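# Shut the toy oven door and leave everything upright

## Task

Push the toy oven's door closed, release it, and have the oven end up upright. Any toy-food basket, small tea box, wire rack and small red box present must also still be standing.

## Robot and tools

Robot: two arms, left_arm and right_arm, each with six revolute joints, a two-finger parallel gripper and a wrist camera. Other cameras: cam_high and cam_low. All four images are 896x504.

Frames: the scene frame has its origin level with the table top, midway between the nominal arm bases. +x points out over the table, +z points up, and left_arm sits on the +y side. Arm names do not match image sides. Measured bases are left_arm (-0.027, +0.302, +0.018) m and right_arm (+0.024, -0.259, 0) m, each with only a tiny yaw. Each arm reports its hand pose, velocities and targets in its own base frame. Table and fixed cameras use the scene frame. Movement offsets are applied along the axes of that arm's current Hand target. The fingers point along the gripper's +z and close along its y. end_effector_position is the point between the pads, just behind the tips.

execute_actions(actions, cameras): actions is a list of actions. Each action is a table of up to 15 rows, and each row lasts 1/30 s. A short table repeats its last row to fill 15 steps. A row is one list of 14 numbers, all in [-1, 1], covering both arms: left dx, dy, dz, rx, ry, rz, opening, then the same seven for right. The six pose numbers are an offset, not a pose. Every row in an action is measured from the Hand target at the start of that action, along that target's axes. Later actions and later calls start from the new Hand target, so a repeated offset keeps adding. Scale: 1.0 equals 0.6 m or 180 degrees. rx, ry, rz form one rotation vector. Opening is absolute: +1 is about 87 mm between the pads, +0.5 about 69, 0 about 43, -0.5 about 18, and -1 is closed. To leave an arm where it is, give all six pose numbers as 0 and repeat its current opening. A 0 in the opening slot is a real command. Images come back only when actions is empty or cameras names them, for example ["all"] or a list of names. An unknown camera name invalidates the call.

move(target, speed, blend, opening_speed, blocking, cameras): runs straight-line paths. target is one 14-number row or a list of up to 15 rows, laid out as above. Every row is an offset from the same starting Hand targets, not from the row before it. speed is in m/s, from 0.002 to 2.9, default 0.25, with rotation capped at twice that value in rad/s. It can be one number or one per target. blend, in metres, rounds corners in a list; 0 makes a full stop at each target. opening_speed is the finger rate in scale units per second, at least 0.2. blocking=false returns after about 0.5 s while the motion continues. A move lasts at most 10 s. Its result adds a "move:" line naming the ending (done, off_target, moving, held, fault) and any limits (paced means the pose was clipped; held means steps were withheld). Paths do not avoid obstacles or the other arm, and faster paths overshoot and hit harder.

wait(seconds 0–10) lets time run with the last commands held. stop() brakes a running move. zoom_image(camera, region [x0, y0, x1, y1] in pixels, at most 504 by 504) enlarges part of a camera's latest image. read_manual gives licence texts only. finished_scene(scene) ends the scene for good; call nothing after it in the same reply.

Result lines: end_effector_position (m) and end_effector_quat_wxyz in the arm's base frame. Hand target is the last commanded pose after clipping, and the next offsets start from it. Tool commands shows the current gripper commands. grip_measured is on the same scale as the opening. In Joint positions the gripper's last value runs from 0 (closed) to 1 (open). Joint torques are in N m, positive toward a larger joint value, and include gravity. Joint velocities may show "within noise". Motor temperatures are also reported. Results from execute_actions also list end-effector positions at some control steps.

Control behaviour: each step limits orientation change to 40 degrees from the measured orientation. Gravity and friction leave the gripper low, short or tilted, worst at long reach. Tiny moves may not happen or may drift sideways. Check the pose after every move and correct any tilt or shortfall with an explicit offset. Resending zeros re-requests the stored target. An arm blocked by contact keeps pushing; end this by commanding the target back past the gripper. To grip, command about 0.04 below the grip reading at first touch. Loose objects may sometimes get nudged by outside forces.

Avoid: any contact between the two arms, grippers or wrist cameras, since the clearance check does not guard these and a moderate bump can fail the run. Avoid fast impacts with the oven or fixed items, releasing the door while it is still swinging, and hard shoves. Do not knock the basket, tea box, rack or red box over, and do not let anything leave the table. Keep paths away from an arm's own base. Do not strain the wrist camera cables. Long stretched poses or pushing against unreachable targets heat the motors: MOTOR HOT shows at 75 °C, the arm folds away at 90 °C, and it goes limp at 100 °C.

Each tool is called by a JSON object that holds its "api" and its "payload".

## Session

{"api": "execute_actions", "payload": {"actions": []}}

{"api": "zoom_image", "payload": {"camera": "cam_high", "region": [320, 90, 620, 310]}}

Scene clock: 0.00 s.
left_arm: end_effector_position=(+0.2687, -0.0904, +0.1377) grip_measured=+0.982 end_effector_quat_wxyz=(+0.595, -0.009, +0.801, +0.062) | right_arm: end_effector_position=(+0.2048, +0.1500, +0.1997) grip_measured=+1.000 end_effector_quat_wxyz=(+0.482, +0.138, +0.818, +0.280)
Joint positions: left_arm=[-0.778 0.852 0.4 0.01 -0.843 -0.247 0.991] | right_arm=[0.777 0.547 0.609 -0.481 0.385 0.86 1]
Joint velocities: within noise
Joint torques (N m): no reading
Motor temperatures (°C): left_arm=[29 35 37 34 31 30 28] | right_arm=[32 37 35 39 31 32 29]
Heat: left arm: 37 °C; right arm: 39 °C.
Hand target: left_arm +0.2723, -0.0928, +0.1485; +0.607, -0.022, +0.793, +0.052 | right_arm +0.2070, +0.1504, +0.2073; +0.490, +0.139, +0.812, +0.284
Tool commands: left_gripper/opening=+1.0 right_gripper/opening=+1.0

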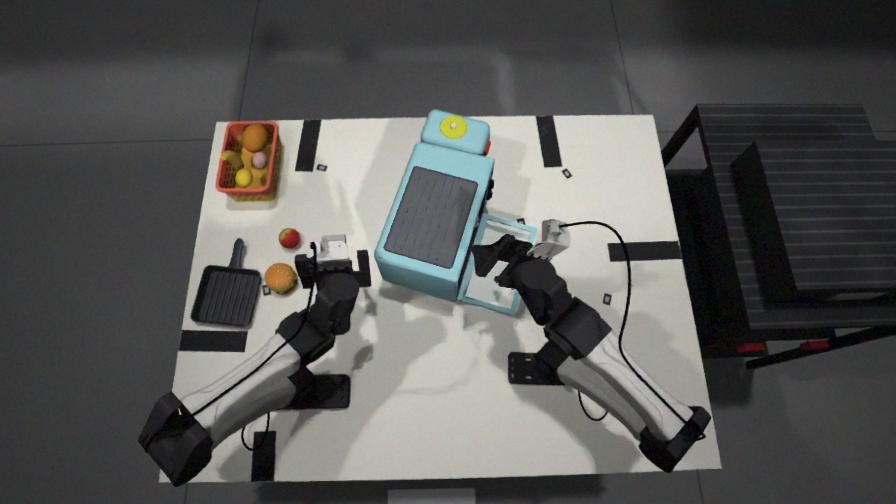

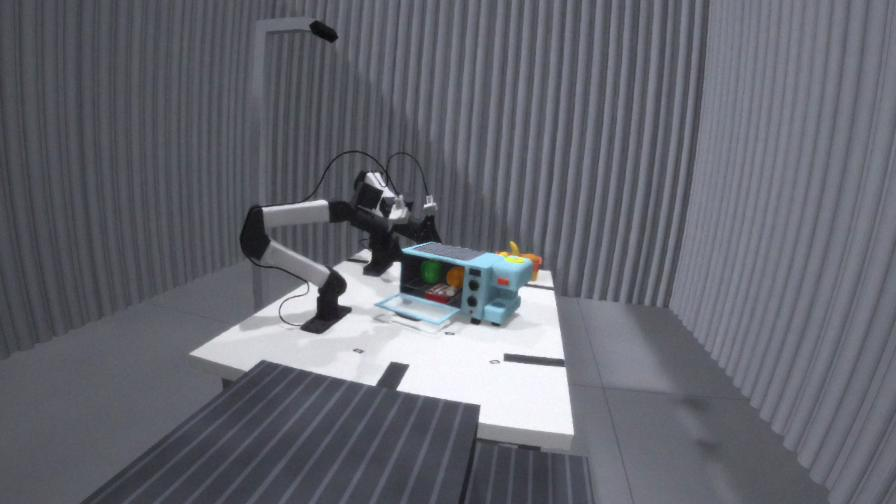

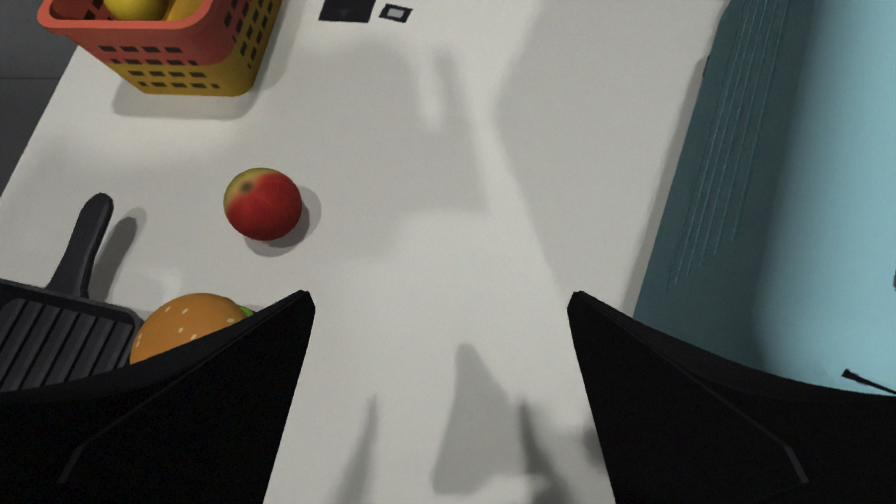

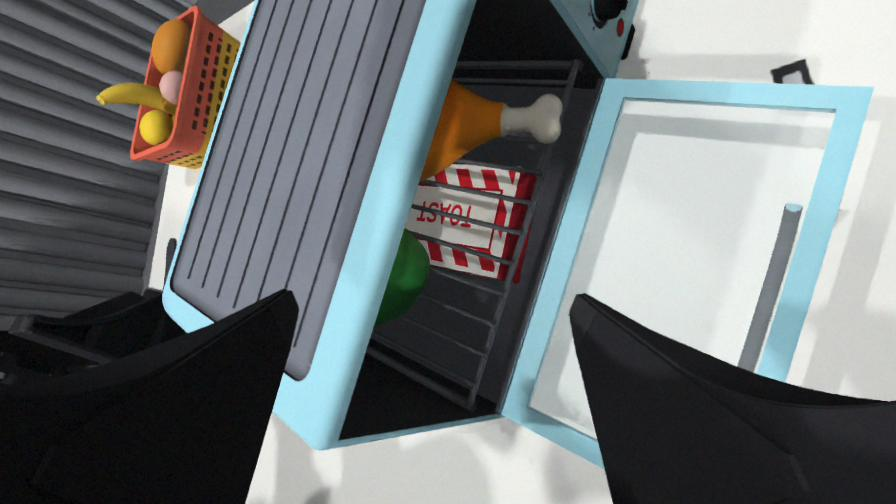

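Scaled by 1.680 from the camera's 896x504 image, which has a finer 1280x720 frame.

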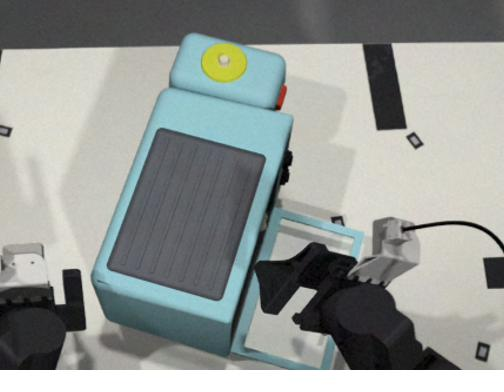

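{"api": "move", "payload": {"target": [[0,0,0,0,0,0,1,-0.213,-0.265,0.031,-0.1014,0.0552,-0.2649,-1],[0,0,0,0,0,0,1,-0.060,-0.370,0.127,-0.1014,0.0552,-0.2649,-1]], "cameras": ["cam_high","cam_low","cam_right_wrist"], "speed": 0.25, "blend": 0.02}}

Scene clock: 6.97 s.
left_arm: end_effector_position=(+0.2687, -0.0904, +0.1377) grip_measured=+0.982 end_effector_quat_wxyz=(+0.595, -0.009, +0.801, +0.062) | right_arm: end_effector_position=(+0.2989, -0.0214, +0.0737) grip_measured=-0.979 end_effector_quat_wxyz=(+0.499, -0.297, +0.790, +0.199)
Joint positions: left_arm=[-0.778 0.852 0.4 0.01 -0.843 -0.247 0.991] | right_arm=[-0.541 1.377 0.624 -0.268 -1.051 -0.935 0.01]
Joint torques (N m): left_arm=[0.35 -1.59 9.06 1.55 -0.25 0.04] | right_arm=[0.08 -3.41 5.01 1.8 -0.43 0.29]
Heat: left arm: 38 °C; right arm: 41 °C.
Hand target: left_arm +0.2723, -0.0928, +0.1485; +0.607, -0.022, +0.793, +0.052 | right_arm +0.3031, -0.0205, +0.0732; +0.508, -0.301, +0.783, +0.195
Off the commanded pose: left_arm 0.012 m, 3 deg | right_arm 0.004 m, 2 deg.
move: off_target (left_arm)
Images, in order (width x height): cam_high 896x504, cam_low 896x504, cam_right_wrist 896x504.

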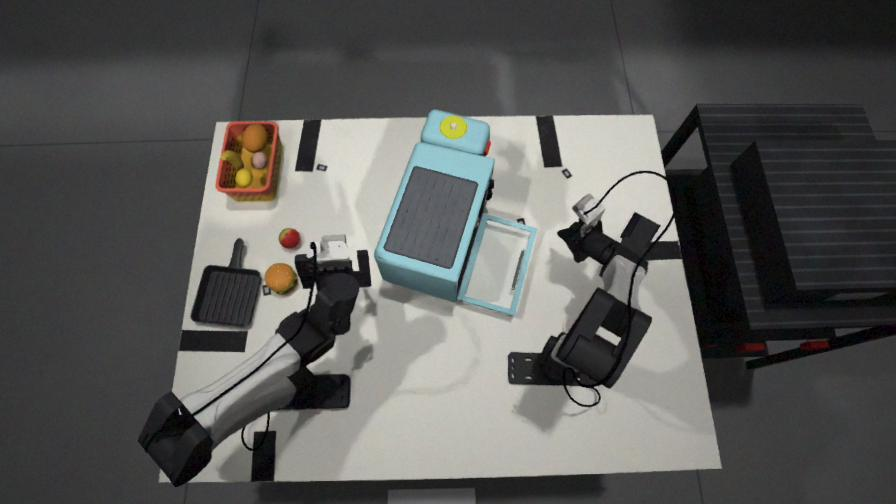

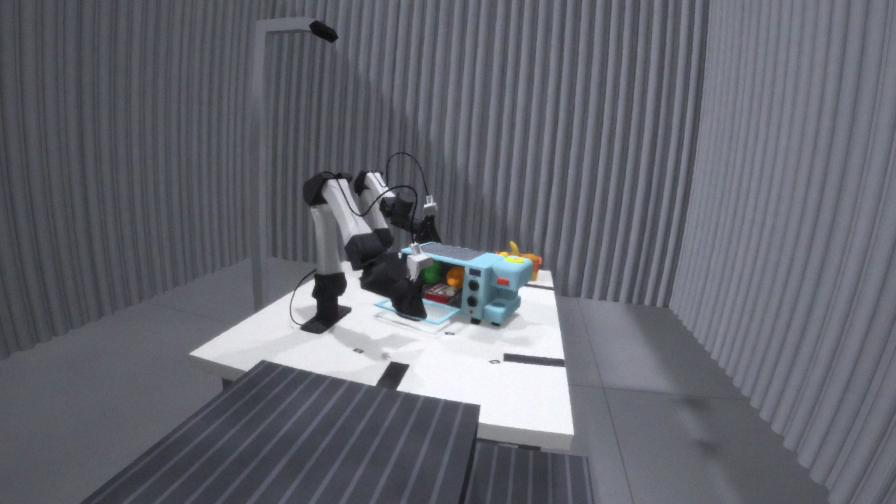

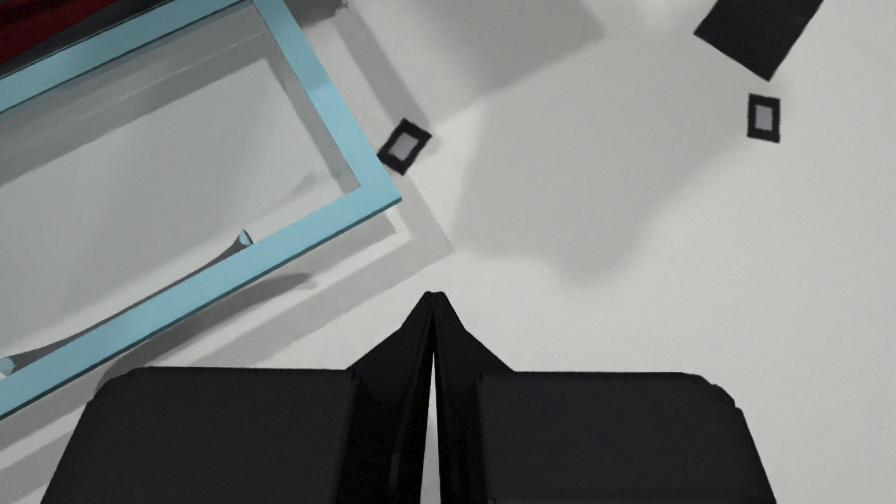

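{"api": "move", "payload": {"target": [[0,0,0,0,0,0,1,0.080,0.033,0.029,0,0,0,-1],[0,0,0,0,0,0,1,0.040,0.093,0.102,0,0,0,-1],[0,0,0,0,0,0,1,-0.051,0.091,0.057,0,0,0,-1],[0,0,0,0,0,0,1,-0.141,0.117,0.055,0,0,0,-1],[0,0,0,0,0,0,1,-0.187,0.150,0.087,0,0,0,-1]], "cameras": ["cam_high","cam_low","cam_right_wrist"], "speed": 0.11, "blend": 0.01}}

Scene clock: 12.30 s.
left_arm: end_effector_position=(+0.2687, -0.0904, +0.1377) grip_measured=+0.982 end_effector_quat_wxyz=(+0.595, -0.009, +0.801, +0.062) | right_arm: end_effector_position=(+0.3100, +0.1081, +0.1451) grip_measured=-0.980 end_effector_quat_wxyz=(+0.511, -0.306, +0.779, +0.195)
Joint positions: left_arm=[-0.778 0.852 0.4 0.01 -0.843 -0.247 0.991] | right_arm=[0.057 1.068 0.609 -0.055 -0.615 -0.326 0.01]
Joint torques (N m): left_arm=[0.4 -1.68 8.96 1.6 -0.25 0.08] | right_arm=[0.06 -2.5 11.21 1.4 0.01 0.29]
Heat: left arm: 39 °C; right arm: 41 °C.
Hand target: left_arm +0.2723, -0.0928, +0.1485; +0.607, -0.022, +0.793, +0.052 | right_arm +0.3120, +0.1088, +0.1544; +0.509, -0.301, +0.783, +0.195
Off the commanded pose: left_arm 0.012 m, 3 deg | right_arm 0.009 m, 1 deg.
move: off_target (left_arm)
Images, in order (width x height): cam_high 896x504, cam_low 896x504, cam_right_wrist 896x504.

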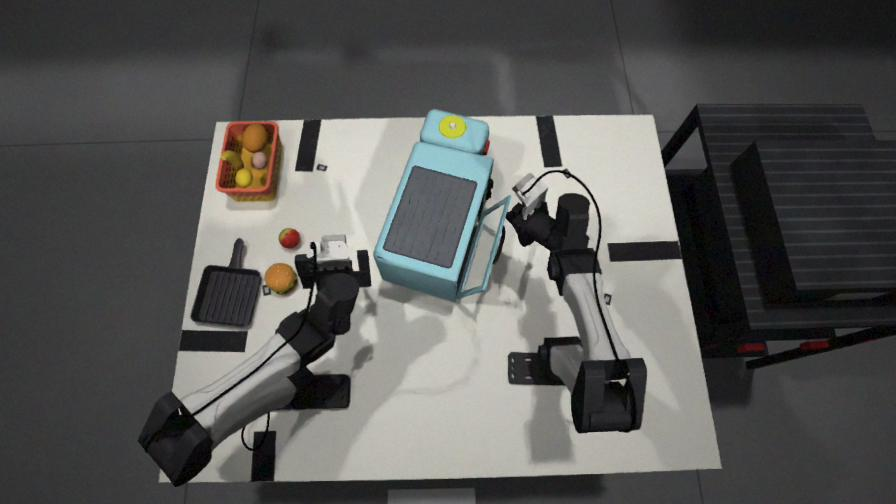

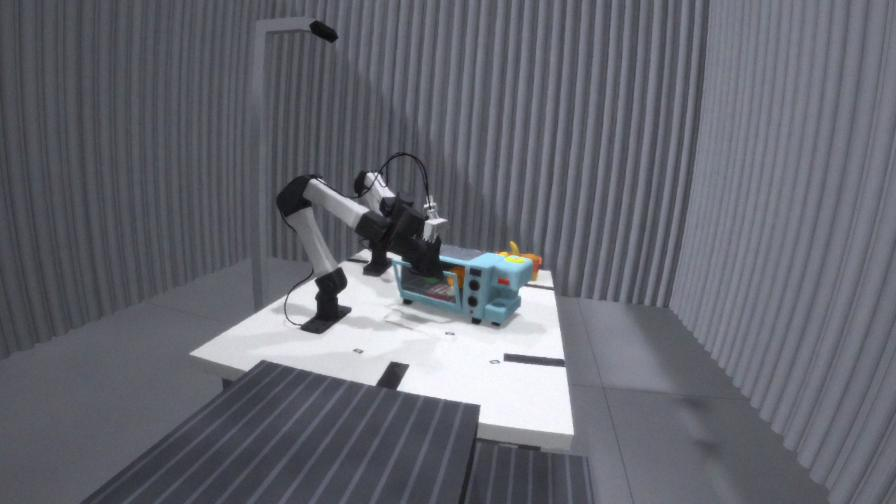

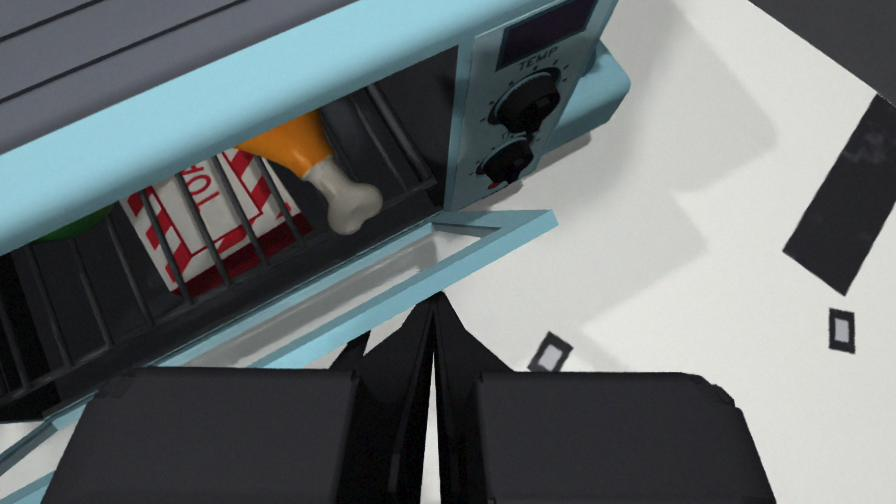

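{"api": "move", "payload": {"target": [0,0,0,0,0,0,1,-0.030,0.052,0.068,0,0,0,-1], "cameras": ["cam_high","cam_low","cam_right_wrist"], "speed": 0.08}}

Scene clock: 14.27 s.
left_arm: end_effector_position=(+0.2687, -0.0904, +0.1377) grip_measured=+0.982 end_effector_quat_wxyz=(+0.595, -0.009, +0.801, +0.062) | right_arm: end_effector_position=(+0.3042, +0.1549, +0.1286) grip_measured=-0.980 end_effector_quat_wxyz=(+0.468, -0.304, +0.806, +0.199)
Joint positions: left_arm=[-0.778 0.852 0.4 0.01 -0.843 -0.247 0.991] | right_arm=[0.286 1.145 0.644 -0.053 -0.413 -0.203 0.01]
Joint torques (N m): left_arm=[0.28 -1.74 8.99 1.56 -0.23 0.08] | right_arm=[0.08 -2.35 11.18 2.68 0.07 0.3]
Heat: left arm: 39 °C; right arm: 42 °C.
Hand target: left_arm +0.2723, -0.0928, +0.1485; +0.607, -0.022, +0.793, +0.052 | right_arm +0.3242, +0.1619, +0.1541; +0.508, -0.301, +0.783, +0.195
Off the commanded pose: left_arm 0.012 m, 3 deg | right_arm 0.033 m, 5 deg.
move: off_target (left_arm, right_arm)
Images, in order (width x height): cam_high 896x504, cam_low 896x504, cam_right_wrist 896x504.

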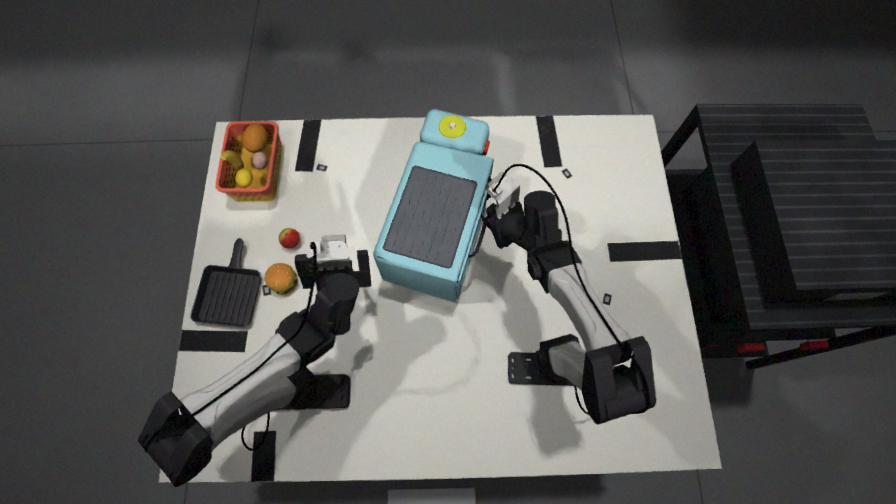

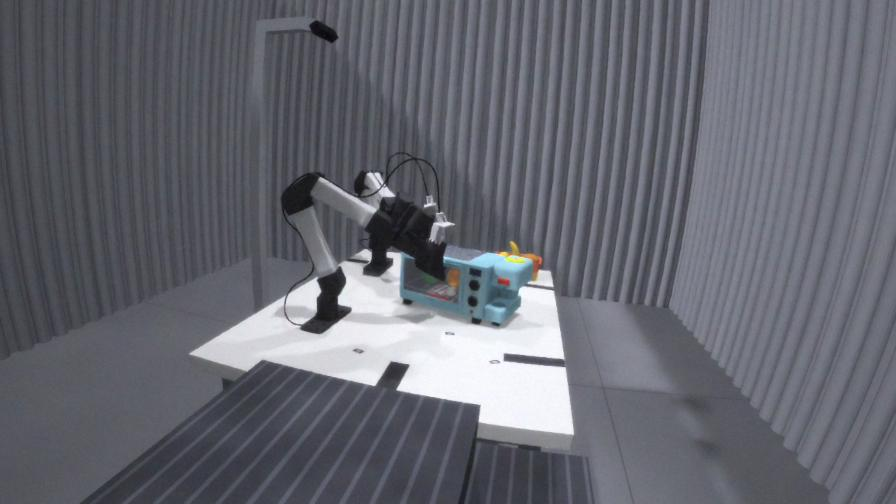

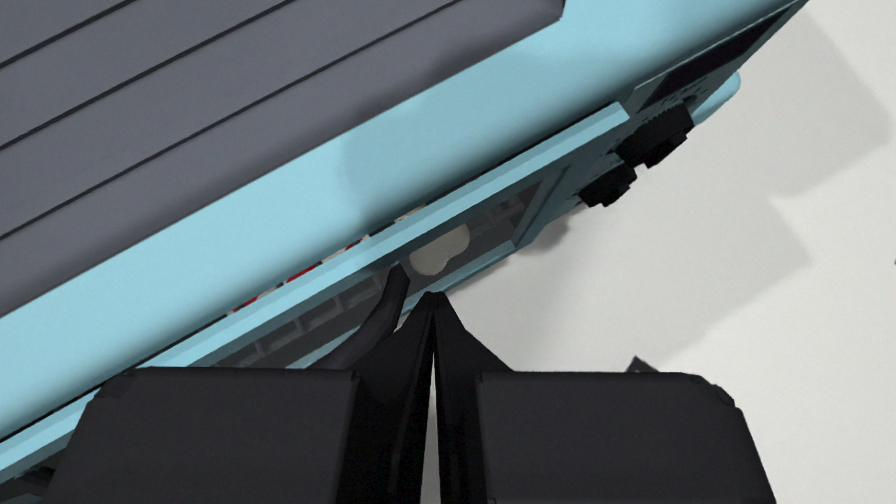

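{"api": "move", "payload": {"target": [0,0,0,0,0,0,1,-0.011,0.054,0.024,0,0,0,-1], "cameras": ["cam_right_wrist"], "speed": 0.06}}

Scene clock: 16.23 s.
left_arm: end_effector_position=(+0.2687, -0.0904, +0.1377) grip_measured=+0.982 end_effector_quat_wxyz=(+0.595, -0.009, +0.801, +0.062) | right_arm: end_effector_position=(+0.3103, +0.1617, +0.1291) grip_measured=-0.980 end_effector_quat_wxyz=(+0.482, -0.289, +0.815, +0.140)
Joint positions: left_arm=[-0.778 0.852 0.4 0.01 -0.843 -0.247 0.991] | right_arm=[0.405 1.15 0.649 -0.029 -0.19 -0.168 0.01]
Joint torques (N m): left_arm=[0.32 -1.54 9.13 1.57 -0.2 0.09] | right_arm=[2.96 -2.06 10.89 2.74 -0.72 0.53]
Heat: left arm: 40 °C; right arm: 42 °C.
Hand target: left_arm +0.2723, -0.0928, +0.1485; +0.607, -0.022, +0.793, +0.052 | right_arm +0.3143, +0.1966, +0.1543; +0.508, -0.301, +0.783, +0.195
Off the commanded pose: left_arm 0.012 m, 3 deg | right_arm 0.043 m, 8 deg.
move: off_target (left_arm, right_arm)
Images, in order (width x height): cam_right_wrist 896x504.

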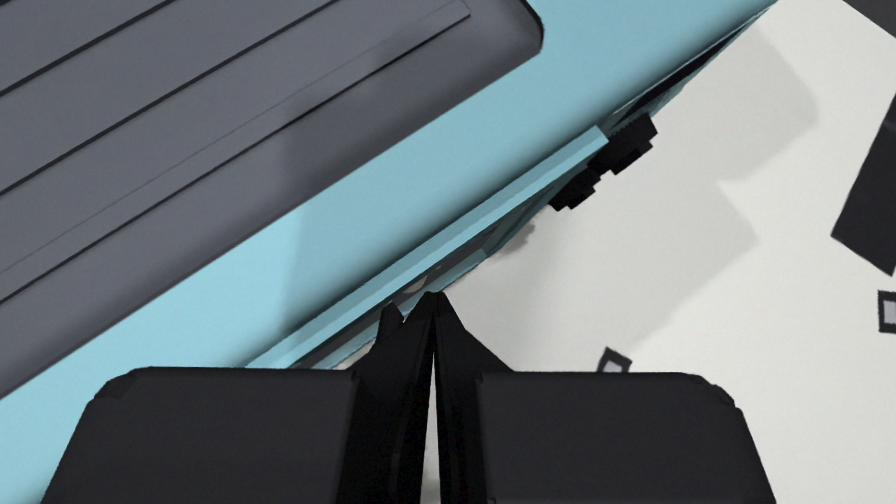

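{"api": "move", "payload": {"target": [0,0,0,0,0,0,1,0.058,-0.185,-0.131,0,0,0,-1], "cameras": ["cam_high","cam_low","cam_right_wrist"], "speed": 0.15}}

{"api": "zoom_image", "payload": {"camera": "cam_low", "region": [380, 220, 560, 350]}}

Scene clock: 18.87 s.
left_arm: end_effector_position=(+0.2687, -0.0904, +0.1377) grip_measured=+0.982 end_effector_quat_wxyz=(+0.595, -0.009, +0.801, +0.062) | right_arm: end_effector_position=(+0.3233, +0.0547, +0.1455) grip_measured=-0.980 end_effector_quat_wxyz=(+0.508, -0.287, +0.790, +0.189)
Joint positions: left_arm=[-0.778 0.852 0.4 0.01 -0.843 -0.247 0.991] | right_arm=[-0.176 1.148 0.686 -0.155 -0.779 -0.455 0.01]
Joint torques (N m): left_arm=[0.36 -1.51 9.25 1.6 -0.23 0.08] | right_arm=[-0.59 -2.24 11.03 1.26 -0.43 -0.17]
Heat: left arm: 40 °C; right arm: 42 °C.
Hand target: left_arm +0.2723, -0.0928, +0.1485; +0.607, -0.022, +0.793, +0.052 | right_arm +0.3248, +0.0566, +0.1546; +0.508, -0.301, +0.783, +0.195
Off the commanded pose: left_arm 0.012 m, 3 deg | right_arm 0.009 m, 2 deg.
move: off_target (left_arm)
Images, in order (width x height): cam_high 896x504, cam_low 896x504, cam_right_wrist 896x504.

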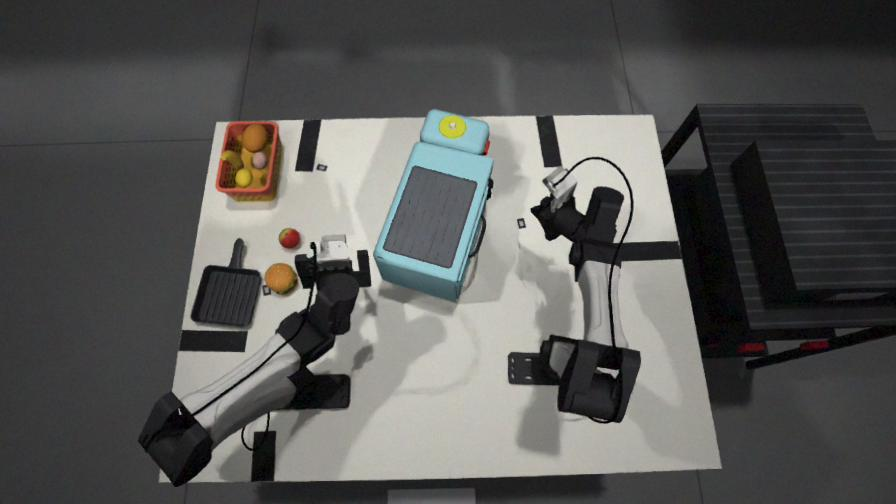

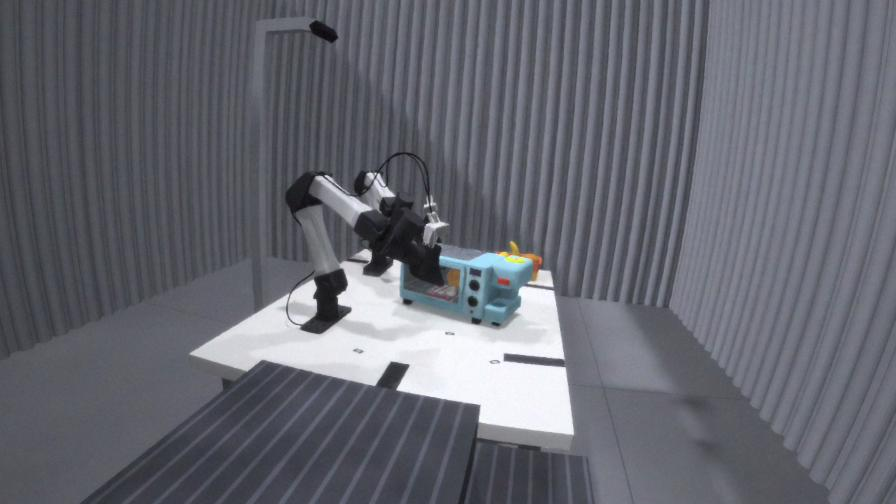

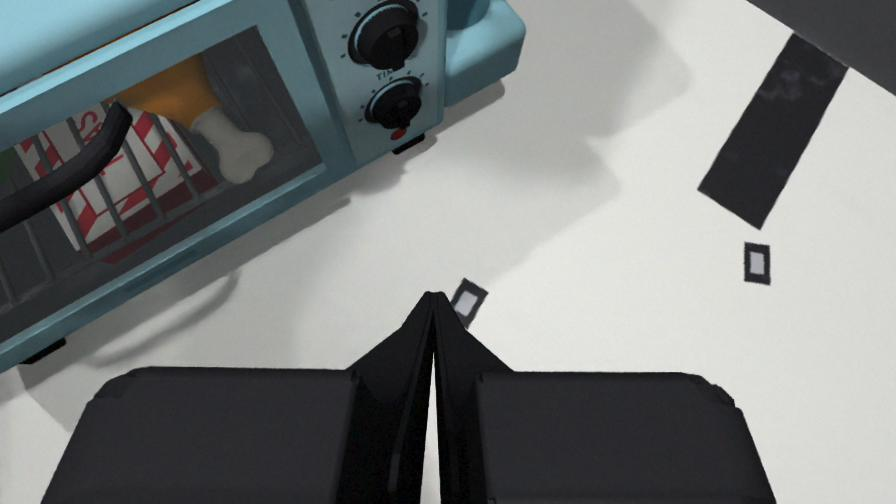

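Scaled by 2.800 from the camera's 896x504 image, which has a finer 1280x720 frame.

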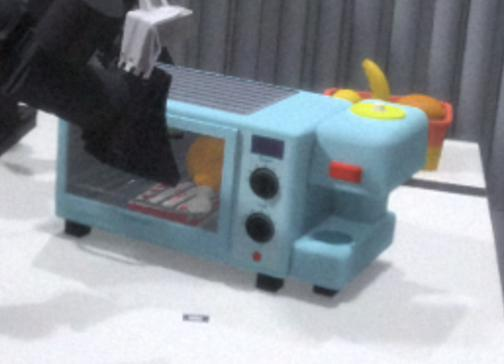

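{"api": "finished_scene", "payload": {"scene": 3}}

The scene is finished: the task was done.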